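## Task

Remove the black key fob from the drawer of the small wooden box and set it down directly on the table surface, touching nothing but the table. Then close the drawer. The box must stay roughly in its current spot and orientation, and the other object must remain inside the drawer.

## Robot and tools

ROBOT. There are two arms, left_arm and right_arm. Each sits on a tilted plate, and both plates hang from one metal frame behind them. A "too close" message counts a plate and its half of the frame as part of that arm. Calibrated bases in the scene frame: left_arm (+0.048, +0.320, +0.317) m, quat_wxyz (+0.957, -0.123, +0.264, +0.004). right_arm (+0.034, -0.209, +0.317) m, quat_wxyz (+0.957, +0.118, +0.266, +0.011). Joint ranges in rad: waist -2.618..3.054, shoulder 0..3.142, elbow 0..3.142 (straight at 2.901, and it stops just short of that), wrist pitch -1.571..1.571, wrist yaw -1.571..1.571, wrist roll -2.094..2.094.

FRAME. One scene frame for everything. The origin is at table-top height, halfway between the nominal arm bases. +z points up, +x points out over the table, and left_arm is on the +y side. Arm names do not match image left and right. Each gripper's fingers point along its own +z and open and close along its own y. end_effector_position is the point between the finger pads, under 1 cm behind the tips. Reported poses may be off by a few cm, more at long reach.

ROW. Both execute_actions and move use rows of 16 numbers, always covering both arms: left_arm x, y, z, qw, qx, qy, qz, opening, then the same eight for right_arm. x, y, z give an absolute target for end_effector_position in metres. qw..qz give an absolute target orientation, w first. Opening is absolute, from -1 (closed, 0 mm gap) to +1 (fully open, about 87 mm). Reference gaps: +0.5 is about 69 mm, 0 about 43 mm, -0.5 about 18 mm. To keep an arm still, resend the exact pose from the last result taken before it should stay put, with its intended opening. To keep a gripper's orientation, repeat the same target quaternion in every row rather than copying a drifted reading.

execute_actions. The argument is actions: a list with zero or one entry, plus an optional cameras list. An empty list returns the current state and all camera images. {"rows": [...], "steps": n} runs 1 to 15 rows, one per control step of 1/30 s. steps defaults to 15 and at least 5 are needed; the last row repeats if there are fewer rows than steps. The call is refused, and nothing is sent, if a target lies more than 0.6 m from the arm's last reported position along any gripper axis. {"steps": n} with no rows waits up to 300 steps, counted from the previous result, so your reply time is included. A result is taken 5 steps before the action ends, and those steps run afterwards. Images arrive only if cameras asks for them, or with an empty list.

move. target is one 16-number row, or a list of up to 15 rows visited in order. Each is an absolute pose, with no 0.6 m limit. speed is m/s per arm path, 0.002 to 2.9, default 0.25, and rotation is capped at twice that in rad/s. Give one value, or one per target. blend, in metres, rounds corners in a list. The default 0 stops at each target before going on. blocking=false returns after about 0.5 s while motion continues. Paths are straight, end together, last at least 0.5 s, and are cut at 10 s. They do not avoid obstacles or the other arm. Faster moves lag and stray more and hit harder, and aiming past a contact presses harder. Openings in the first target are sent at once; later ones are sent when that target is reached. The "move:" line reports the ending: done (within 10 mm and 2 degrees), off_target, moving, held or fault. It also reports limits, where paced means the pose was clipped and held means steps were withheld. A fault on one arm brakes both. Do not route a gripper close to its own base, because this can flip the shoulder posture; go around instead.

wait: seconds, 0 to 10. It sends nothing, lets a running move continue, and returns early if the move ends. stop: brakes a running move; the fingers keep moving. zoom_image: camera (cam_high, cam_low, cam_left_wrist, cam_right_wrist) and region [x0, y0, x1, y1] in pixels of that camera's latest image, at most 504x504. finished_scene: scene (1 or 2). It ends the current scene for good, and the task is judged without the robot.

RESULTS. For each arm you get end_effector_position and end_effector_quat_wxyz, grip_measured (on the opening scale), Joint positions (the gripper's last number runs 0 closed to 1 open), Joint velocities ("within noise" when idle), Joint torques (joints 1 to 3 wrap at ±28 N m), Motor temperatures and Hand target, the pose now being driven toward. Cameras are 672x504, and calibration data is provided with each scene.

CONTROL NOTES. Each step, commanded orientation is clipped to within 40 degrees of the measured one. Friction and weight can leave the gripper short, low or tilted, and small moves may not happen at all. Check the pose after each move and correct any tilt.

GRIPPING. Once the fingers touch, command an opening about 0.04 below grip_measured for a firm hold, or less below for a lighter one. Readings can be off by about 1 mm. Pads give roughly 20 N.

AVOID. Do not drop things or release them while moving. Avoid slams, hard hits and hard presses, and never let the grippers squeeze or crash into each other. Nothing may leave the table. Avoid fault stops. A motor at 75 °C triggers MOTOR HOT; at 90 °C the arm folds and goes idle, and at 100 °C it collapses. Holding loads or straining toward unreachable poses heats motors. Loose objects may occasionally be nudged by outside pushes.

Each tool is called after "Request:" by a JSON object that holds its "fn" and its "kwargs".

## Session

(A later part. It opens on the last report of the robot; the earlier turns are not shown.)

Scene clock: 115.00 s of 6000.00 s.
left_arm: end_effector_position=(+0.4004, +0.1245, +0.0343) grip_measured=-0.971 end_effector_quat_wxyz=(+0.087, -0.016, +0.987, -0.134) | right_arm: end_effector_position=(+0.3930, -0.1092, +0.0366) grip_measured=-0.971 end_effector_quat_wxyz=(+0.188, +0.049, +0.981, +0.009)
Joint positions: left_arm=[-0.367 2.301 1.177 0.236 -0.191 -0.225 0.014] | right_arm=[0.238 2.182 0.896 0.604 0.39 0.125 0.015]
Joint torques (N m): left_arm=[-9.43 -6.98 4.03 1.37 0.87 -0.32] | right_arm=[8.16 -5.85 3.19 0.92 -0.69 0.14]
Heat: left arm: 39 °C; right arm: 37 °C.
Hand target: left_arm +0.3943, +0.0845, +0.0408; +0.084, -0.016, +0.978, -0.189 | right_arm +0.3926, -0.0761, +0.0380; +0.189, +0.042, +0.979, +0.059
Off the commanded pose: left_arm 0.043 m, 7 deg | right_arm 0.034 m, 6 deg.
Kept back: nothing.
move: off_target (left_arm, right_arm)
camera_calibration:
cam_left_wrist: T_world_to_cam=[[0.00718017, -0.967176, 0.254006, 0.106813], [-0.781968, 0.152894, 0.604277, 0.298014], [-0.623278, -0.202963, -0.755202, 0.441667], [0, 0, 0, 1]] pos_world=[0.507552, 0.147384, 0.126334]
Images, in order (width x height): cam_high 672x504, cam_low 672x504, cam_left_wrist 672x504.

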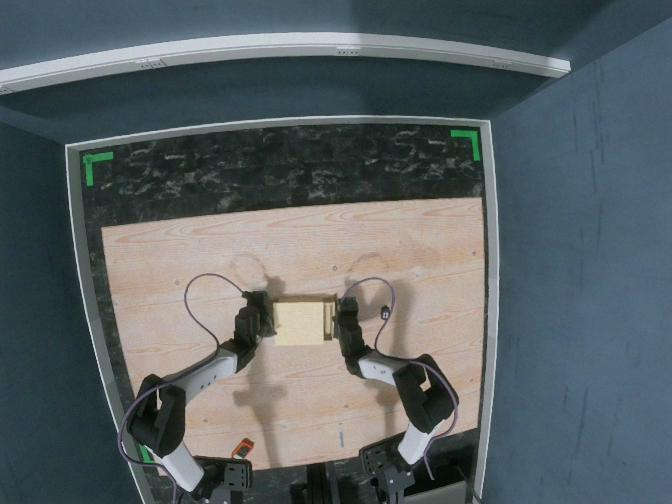

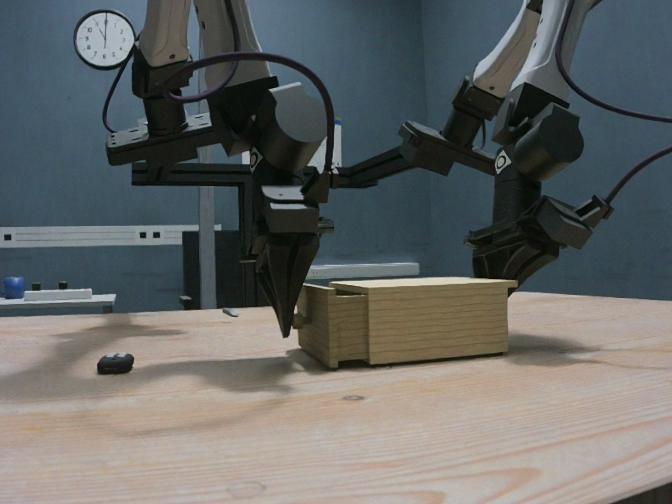

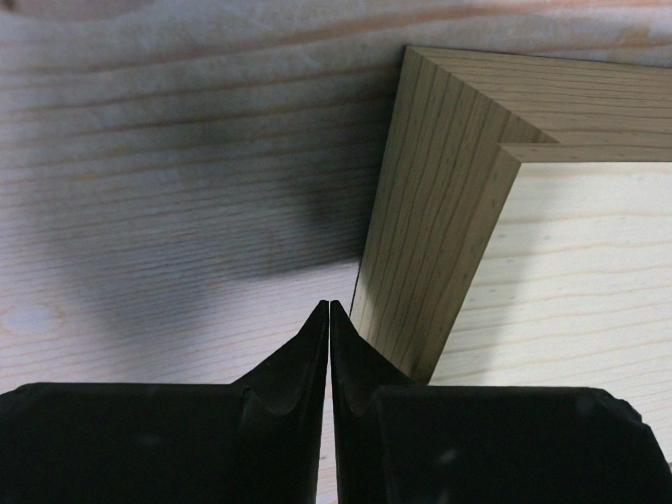

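Request:
{"fn": "zoom_image", "kwargs": {"camera": "cam_high", "region": [266, 285, 356, 355]}}

Request:
{"fn": "zoom_image", "kwargs": {"camera": "cam_low", "region": [270, 260, 430, 380]}}

Scaled by 5.600 from the camera's 672x504 image, which has a finer 960x720 frame.

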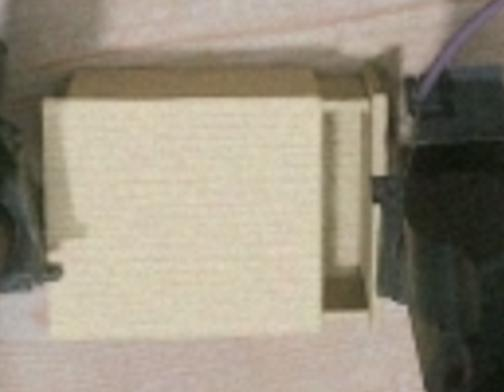

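Scaled by 3.150 from the camera's 672x504 image, which has a finer 960x720 frame.

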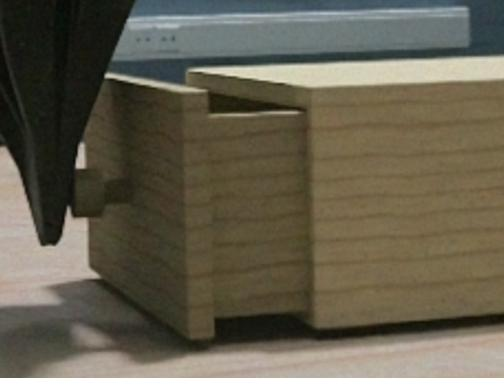

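Request:
{"fn": "move", "kwargs": {"target": [0.396,0.078,0.038,0.0856,-0.0166,0.9779,-0.1901,-0.97,0.394,-0.060,0.036,0.190,0.042,0.979,0.060,-0.97], "speed": 0.05, "cameras": ["cam_low","cam_high","cam_right_wrist"]}}

Scene clock: 117.70 s of 6000.00 s.
left_arm: end_effector_position=(+0.4004, +0.1248, +0.0345) grip_measured=-0.971 end_effector_quat_wxyz=(+0.086, -0.015, +0.988, -0.127) | right_arm: end_effector_position=(+0.3939, -0.0967, +0.0363) grip_measured=-0.971 end_effector_quat_wxyz=(+0.189, +0.049, +0.981, +0.006)
Joint positions: left_arm=[-0.372 2.302 1.182 0.226 -0.207 -0.228 0.014] | right_arm=[0.273 2.203 0.921 0.592 0.424 0.147 0.015]
Joint torques (N m): left_arm=[-9.74 -6.79 4.23 1.42 0.93 -0.36] | right_arm=[8.59 -5.79 3.36 0.84 -0.69 0.18]
Heat: left arm: 39 °C; right arm: 37 °C.
Hand target: left_arm +0.3940, +0.0810, +0.0415; +0.083, -0.015, +0.978, -0.189 | right_arm +0.3925, -0.0614, +0.0383; +0.189, +0.042, +0.979, +0.059
Off the commanded pose: left_arm 0.047 m, 7 deg | right_arm 0.037 m, 6 deg.
Kept back: nothing.
move: off_target (left_arm, right_arm)
camera_calibration:
cam_right_wrist: T_world_to_cam=[[-0.0746765, -0.996916, -0.0241113, -0.067924], [-0.876366, 0.0540709, 0.478602, 0.352768], [-0.475822, 0.0568706, -0.877701, 0.361242], [0, 0, 0, 1]] pos_world=[0.475968, -0.107333, 0.14659]
Images, in order (width x height): cam_high 672x504, cam_low 672x504, cam_right_wrist 672x504.

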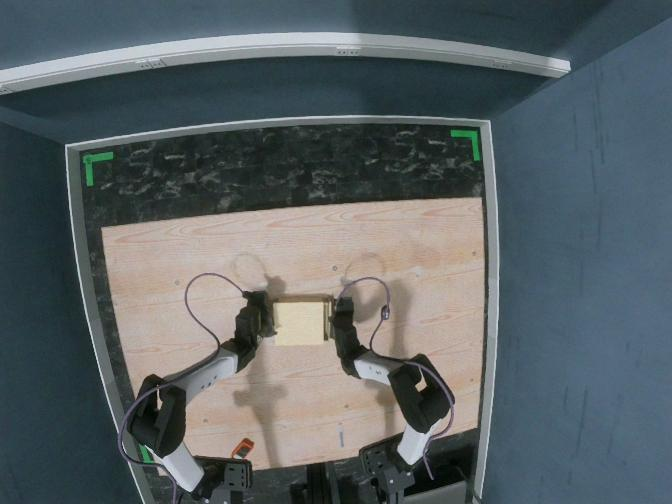

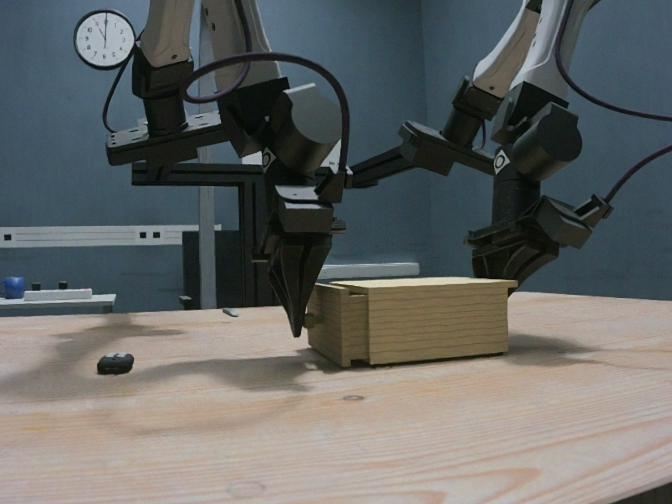

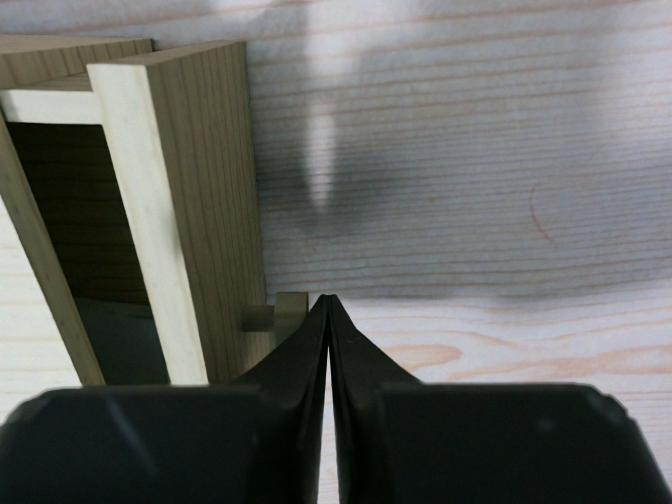

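Request:
{"fn": "move", "kwargs": {"target": [0.396,0.076,0.038,0.0856,-0.0166,0.9779,-0.1901,-0.97,0.394,-0.046,0.036,0.190,0.042,0.979,0.060,-0.97], "speed": 0.04, "cameras": ["cam_low","cam_high","cam_right_wrist"]}}

Scene clock: 118.67 s of 6000.00 s.
left_arm: end_effector_position=(+0.4001, +0.1251, +0.0344) grip_measured=-0.971 end_effector_quat_wxyz=(+0.085, -0.015, +0.989, -0.123) | right_arm: end_effector_position=(+0.3934, -0.0965, +0.0365) grip_measured=-0.971 end_effector_quat_wxyz=(+0.188, +0.053, +0.981, -0.018)
Joint positions: left_arm=[-0.375 2.303 1.186 0.219 -0.216 -0.23 0.014] | right_arm=[0.295 2.213 0.939 0.57 0.488 0.164 0.014]
Joint torques (N m): left_arm=[-9.95 -6.67 4.23 1.47 1 -0.38] | right_arm=[10.04 -5.64 3.6 0.93 -1.05 0.25]
Heat: left arm: 39 °C; right arm: 37 °C.
Hand target: left_arm +0.3937, +0.0794, +0.0418; +0.083, -0.015, +0.979, -0.188 | right_arm +0.3913, -0.0485, +0.0402; +0.188, +0.041, +0.980, +0.058
Off the commanded pose: left_arm 0.049 m, 8 deg | right_arm 0.050 m, 9 deg.
Kept back: nothing.
move: off_target (left_arm, right_arm)
camera_calibration:
cam_right_wrist: T_world_to_cam=[[-0.0902412, -0.995692, 0.0213288, -0.0631688], [-0.873253, 0.089405, 0.478995, 0.354348], [-0.478838, 0.0245996, -0.877559, 0.359302], [0, 0, 0, 1]] pos_world=[0.475783, -0.103416, 0.146925]
Images, in order (width x height): cam_high 672x504, cam_low 672x504, cam_right_wrist 672x504.

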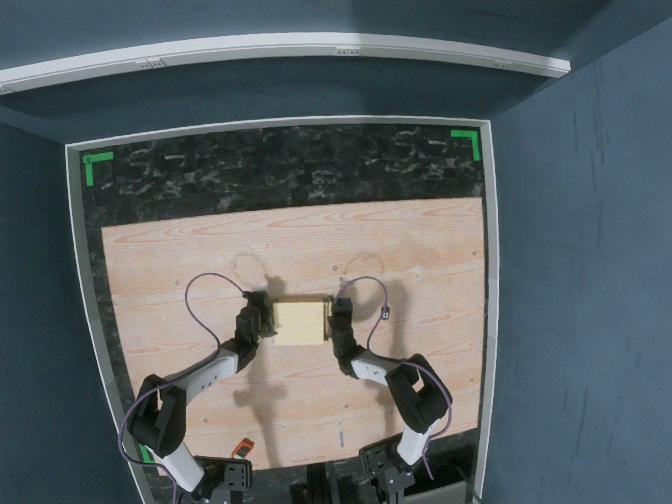

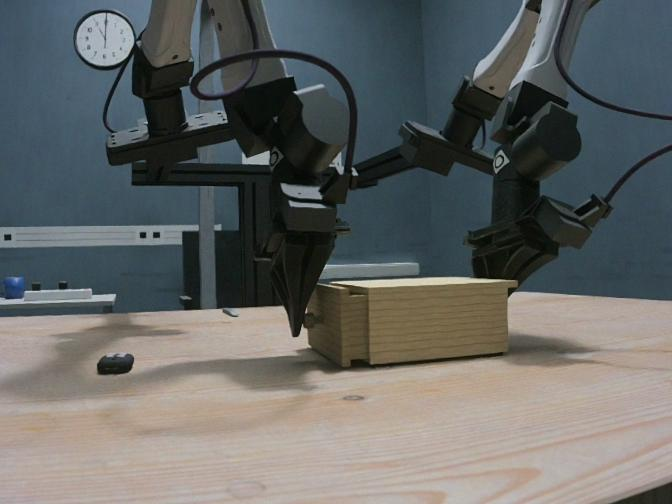

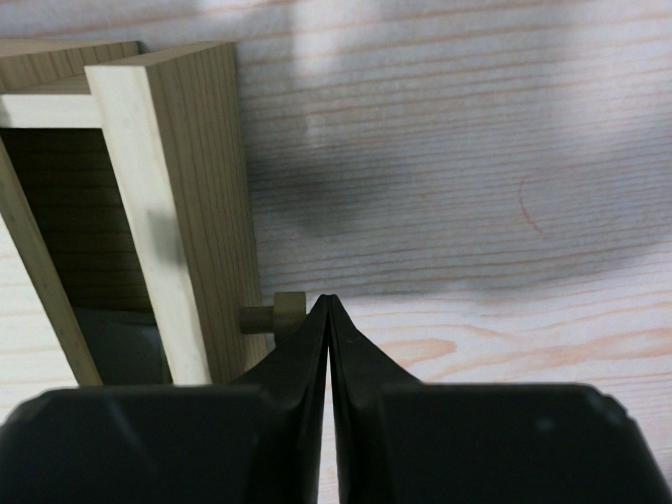

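Request:
{"fn": "zoom_image", "kwargs": {"camera": "cam_right_wrist", "region": [0, 0, 336, 400]}}

Request:
{"fn": "zoom_image", "kwargs": {"camera": "cam_low", "region": [270, 250, 420, 380]}}

Request:
{"fn": "zoom_image", "kwargs": {"camera": "cam_high", "region": [266, 285, 356, 355]}}

Scaled by 1.260 from the camera's 672x504 image, which has a finer 960x720 frame.

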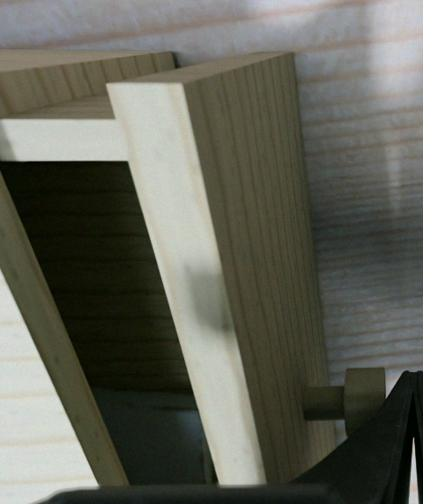

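Scaled by 3.360 from the camera's 672x504 image, which has a finer 960x720 frame.

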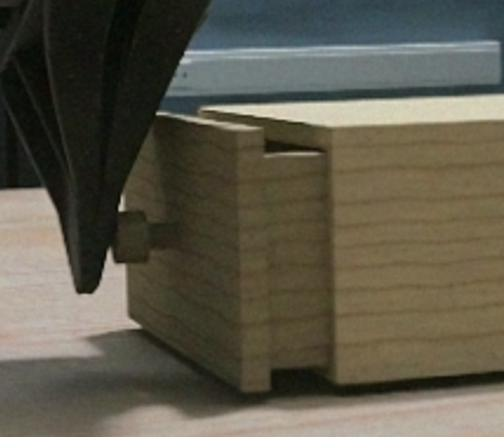

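Scaled by 5.600 from the camera's 672x504 image, which has a finer 960x720 frame.

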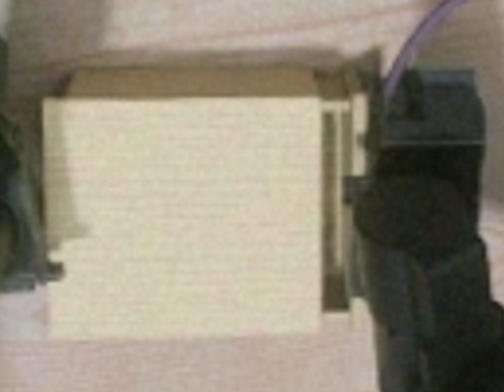

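Request:
{"fn": "move", "kwargs": {"target": [0.396,0.074,0.038,0.0856,-0.0166,0.9779,-0.1901,-0.97,0.394,-0.042,0.036,0.1866,0.0552,0.9728,0.1232,-0.97], "speed": 0.05, "cameras": ["cam_low","cam_high","cam_right_wrist"]}}

Scene clock: 123.50 s of 6000.00 s.
left_arm: end_effector_position=(+0.4001, +0.1252, +0.0344) grip_measured=-0.971 end_effector_quat_wxyz=(+0.085, -0.015, +0.989, -0.119) | right_arm: end_effector_position=(+0.3941, -0.0746, +0.0363) grip_measured=-0.971 end_effector_quat_wxyz=(+0.182, +0.053, +0.980, +0.052)
Joint positions: left_arm=[-0.377 2.304 1.189 0.214 -0.224 -0.231 0.014] | right_arm=[0.284 2.213 0.939 0.579 0.343 0.18 0.014]
Joint torques (N m): left_arm=[-10.09 -6.63 4.29 1.48 1.06 -0.4] | right_arm=[6.28 -6 1.74 1.29 -1.17 0.23]
Heat: left arm: 41 °C; right arm: 37 °C.
Hand target: left_arm +0.3935, +0.0776, +0.0422; +0.082, -0.015, +0.979, -0.188 | right_arm +0.3927, -0.0435, +0.0388; +0.184, +0.054, +0.974, +0.120
Off the commanded pose: left_arm 0.052 m, 8 deg | right_arm 0.033 m, 8 deg.
Kept back: nothing.
move: off_target (left_arm, right_arm)
camera_calibration:
cam_right_wrist: T_world_to_cam=[[-0.0644136, -0.991199, -0.115652, -0.0461153], [-0.872865, -0.000211451, 0.487961, 0.34598], [-0.483691, 0.13238, -0.865169, 0.368422], [0, 0, 0, 1]] pos_world=[0.477226, -0.0944081, 0.144589]
Images, in order (width x height): cam_high 672x504, cam_low 672x504, cam_right_wrist 672x504.

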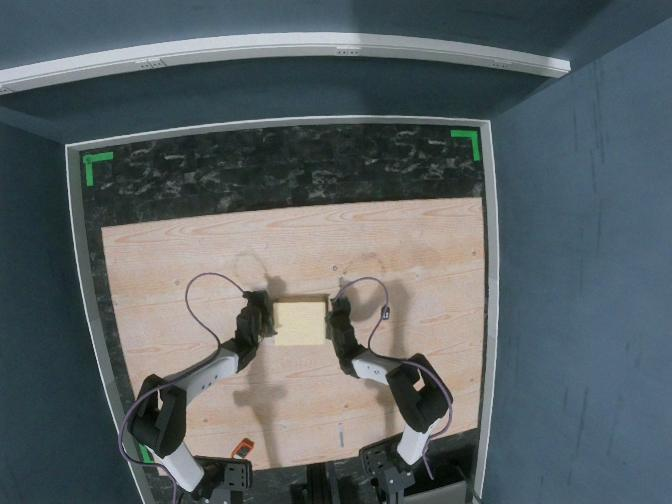

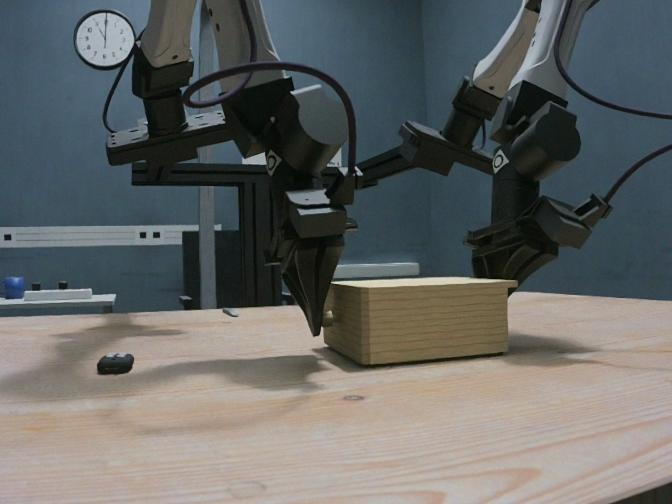

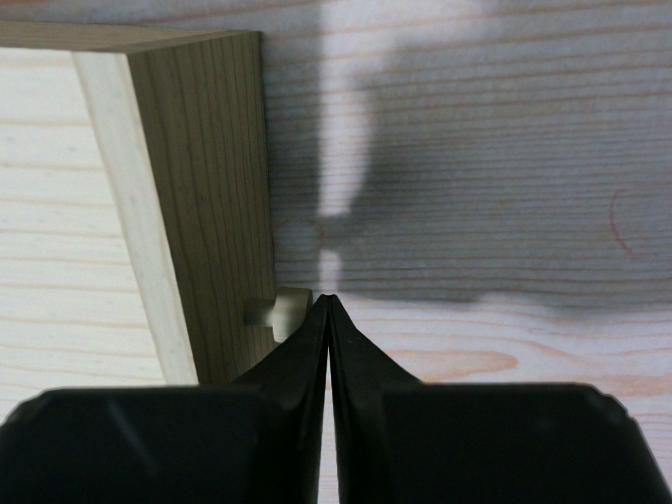

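Request:
{"fn": "zoom_image", "kwargs": {"camera": "cam_right_wrist", "region": [0, 0, 336, 400]}}

Request:
{"fn": "zoom_image", "kwargs": {"camera": "cam_low", "region": [290, 250, 540, 380]}}

Request:
{"fn": "zoom_image", "kwargs": {"camera": "cam_high", "region": [266, 285, 356, 355]}}

Scaled by 1.260 from the camera's 672x504 image, which has a finer 960x720 frame.

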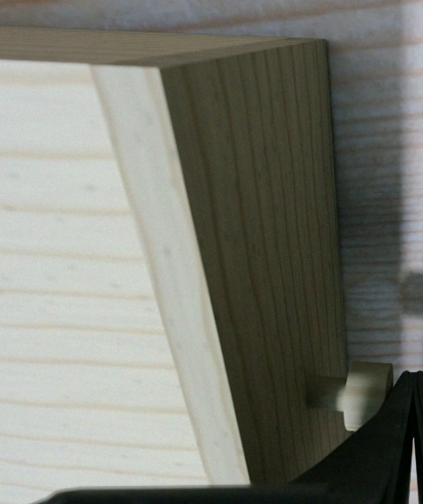

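Scaled by 2.016 from the camera's 672x504 image, which has a finer 960x720 frame.

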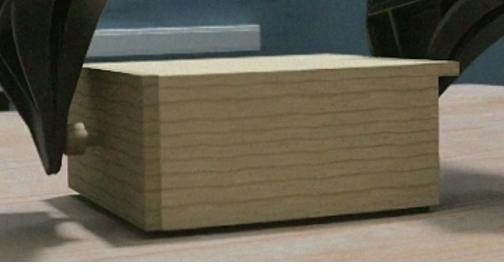

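Scaled by 5.600 from the camera's 672x504 image, which has a finer 960x720 frame.

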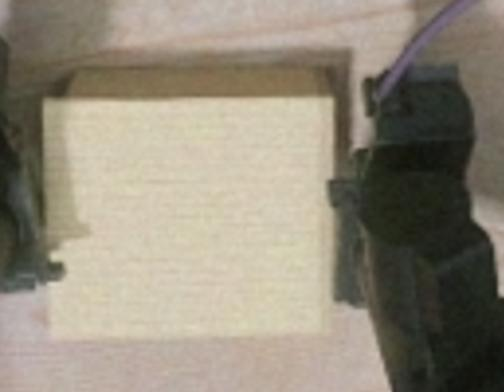

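Request:
{"fn": "move", "kwargs": {"target": [[0.396,0.088,0.038,0.0856,-0.0166,0.9779,-0.1901,-0.97,0.394,-0.090,0.038,0.190,0.042,0.979,0.055,-0.97],[0.396,0.088,0.038,0.0856,-0.0166,0.9779,-0.1901,-0.97,0.394,-0.150,0.045,0.190,0.042,0.979,0.055,-0.97]], "speed": 0.08, "cameras": ["cam_low","cam_high","cam_left_wrist"]}}

Scene clock: 126.23 s of 6000.00 s.
left_arm: end_effector_position=(+0.3994, +0.1125, +0.0351) grip_measured=-0.971 end_effector_quat_wxyz=(+0.084, -0.017, +0.985, -0.153) | right_arm: end_effector_position=(+0.3769, -0.1456, +0.0336) grip_measured=-0.970 end_effector_quat_wxyz=(+0.165, +0.039, +0.984, +0.052)
Joint positions: left_arm=[-0.377 2.314 1.189 0.239 -0.159 -0.239 0.014] | right_arm=[0.096 2.124 0.816 0.607 0.192 0.039 0.015]
Joint torques (N m): left_arm=[-7.41 -8.23 2.62 1.42 0.65 -0.09] | right_arm=[2.65 -10.58 0.64 0.95 -0.12 -0.21]
Heat: left arm: 41 °C; right arm: 37 °C.
Hand target: left_arm +0.3955, +0.0890, +0.0391; +0.085, -0.016, +0.978, -0.189 | right_arm +0.3938, -0.1500, +0.0447; +0.190, +0.042, +0.979, +0.055
Off the commanded pose: left_arm 0.025 m, 4 deg | right_arm 0.021 m, 3 deg.
Kept back: nothing.
move: off_target (left_arm, right_arm)
camera_calibration:
cam_left_wrist: T_world_to_cam=[[0.0073922, -0.956535, 0.291522, 0.0924073], [-0.778866, 0.17733, 0.601599, 0.294621], [-0.627147, -0.231504, -0.743702, 0.443546], [0, 0, 0, 1]] pos_world=[0.506956, 0.138828, 0.125683]
Images, in order (width x height): cam_high 672x504, cam_low 672x504, cam_left_wrist 672x504.

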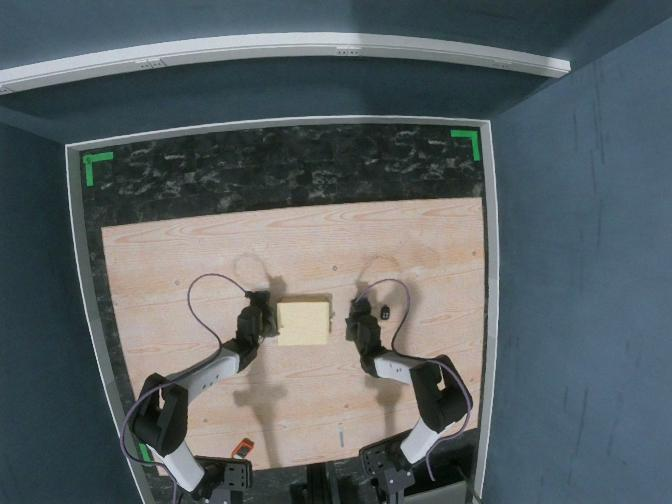

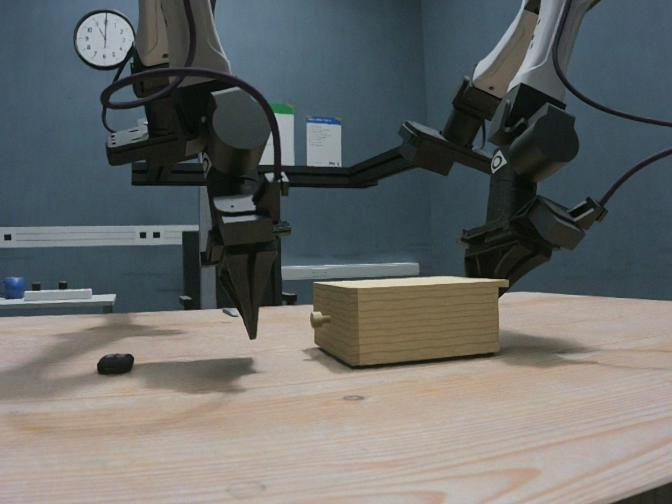

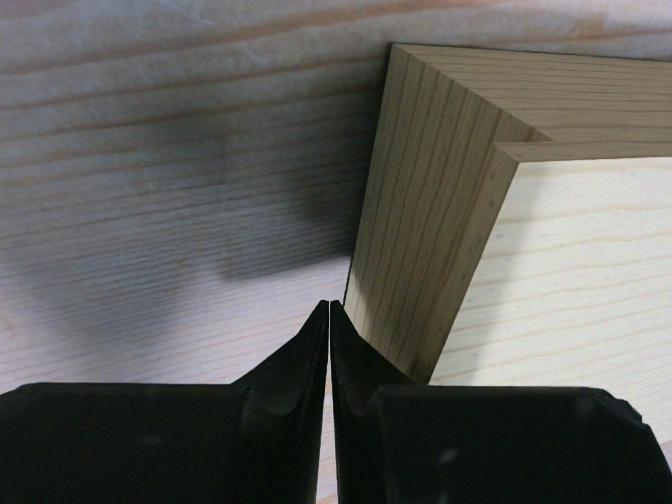

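Request:
{"fn": "zoom_image", "kwargs": {"camera": "cam_low", "region": [290, 250, 540, 380]}}

Request:
{"fn": "zoom_image", "kwargs": {"camera": "cam_high", "region": [266, 285, 356, 355]}}

Scaled by 2.016 from the camera's 672x504 image, which has a finer 960x720 frame.

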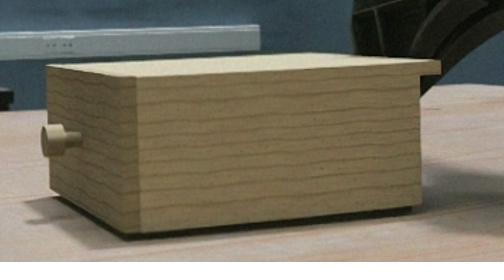

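Scaled by 5.600 from the camera's 672x504 image, which has a finer 960x720 frame.

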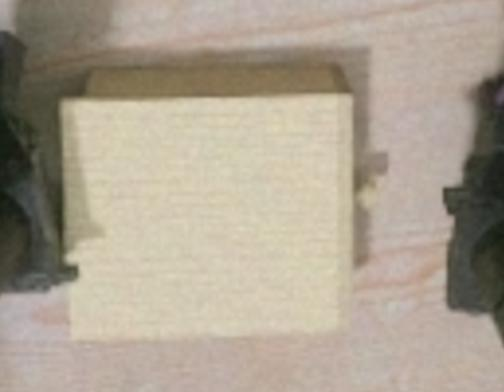

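Request:
{"fn": "move", "kwargs": {"target": [[0.394,0.175,0.042,0.0856,-0.0166,0.9779,-0.1901,-0.97,0.380,-0.160,0.10,0.190,0.042,0.979,0.055,-0.97],[0.390,0.190,0.14,0.0856,-0.0166,0.9779,-0.1901,-0.97,0.375,-0.165,0.16,0.190,0.042,0.979,0.055,-0.97]], "speed": [0.15, 0.2], "blend": [0.02, 0], "cameras": ["cam_low","cam_high"]}}

Request:
{"fn": "zoom_image", "kwargs": {"camera": "cam_low", "region": [290, 250, 540, 380]}}

Request:
{"fn": "zoom_image", "kwargs": {"camera": "cam_high", "region": [266, 280, 406, 360]}}

Scene clock: 128.60 s of 6000.00 s.
left_arm: end_effector_position=(+0.3907, +0.1898, +0.1358) grip_measured=-0.971 end_effector_quat_wxyz=(+0.085, -0.016, +0.978, -0.191) | right_arm: end_effector_position=(+0.3702, -0.1656, +0.1516) grip_measured=-0.970 end_effector_quat_wxyz=(+0.179, +0.037, +0.982, +0.056)
Joint positions: left_arm=[-0.259 1.816 0.88 0.074 -0.006 -0.15 0.015] | right_arm=[0.145 1.568 0.612 0.277 0.222 0.062 0.015]
Joint torques (N m): left_arm=[-3.73 -9.66 2.71 0.96 0.15 0.11] | right_arm=[3.48 -8.57 2.93 0.77 0.03 -0.05]
Motor temperatures (°C): left_arm=[29 43 38 30 26 27 23] | right_arm=[28 37 30 32 28 29 28]
Heat: left arm: 43 °C; right arm: 37 °C.
Hand target: left_arm +0.3900, +0.1900, +0.1399; +0.086, -0.017, +0.978, -0.190 | right_arm +0.3750, -0.1650, +0.1597; +0.190, +0.042, +0.979, +0.055
Off the commanded pose: left_arm 0.004 m, 0 deg | right_arm 0.010 m, 1 deg.
Kept back: nothing.
move: done
Images, in order (width x height): cam_high 672x504, cam_low 672x504.

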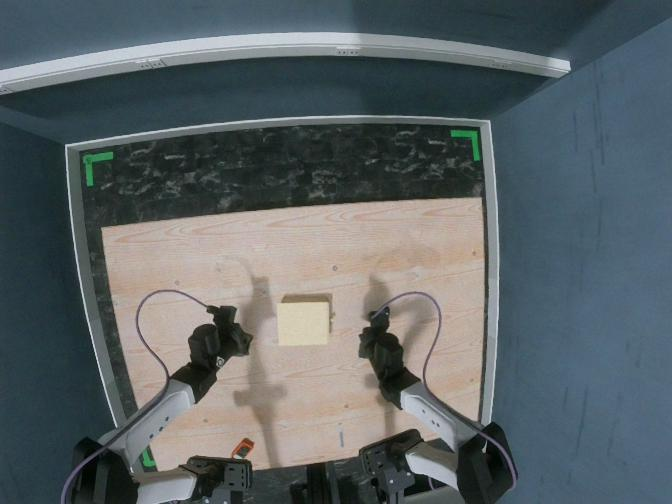

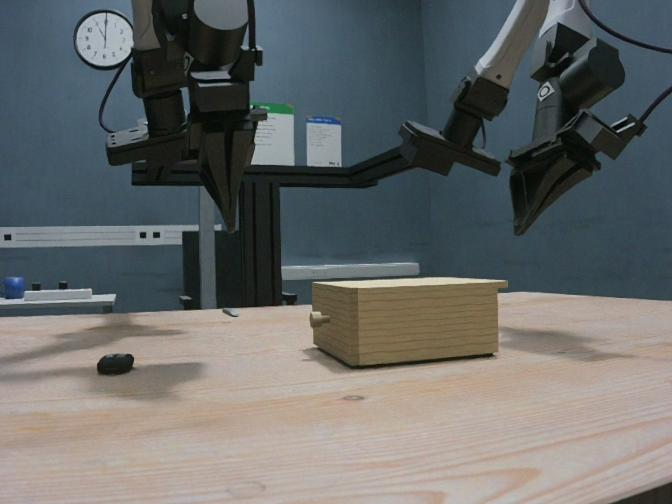

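Scaled by 2.016 from the camera's 672x504 image, which has a finer 960x720 frame.

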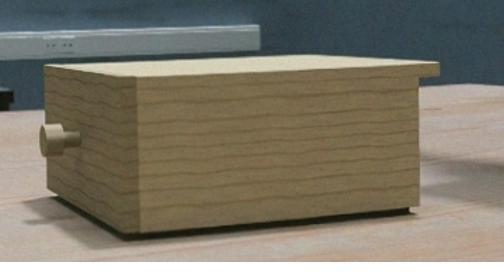

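Scaled by 3.600 from the camera's 672x504 image, which has a finer 960x720 frame.

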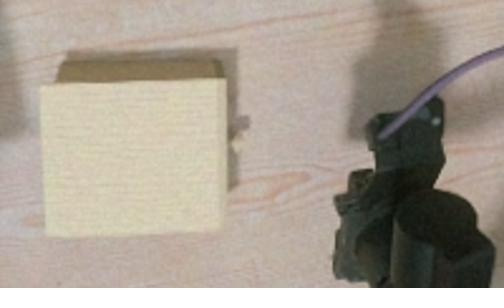

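Request:
{"fn": "finished_scene", "kwargs": {"scene": 1}}

The scene is finished: the task was done.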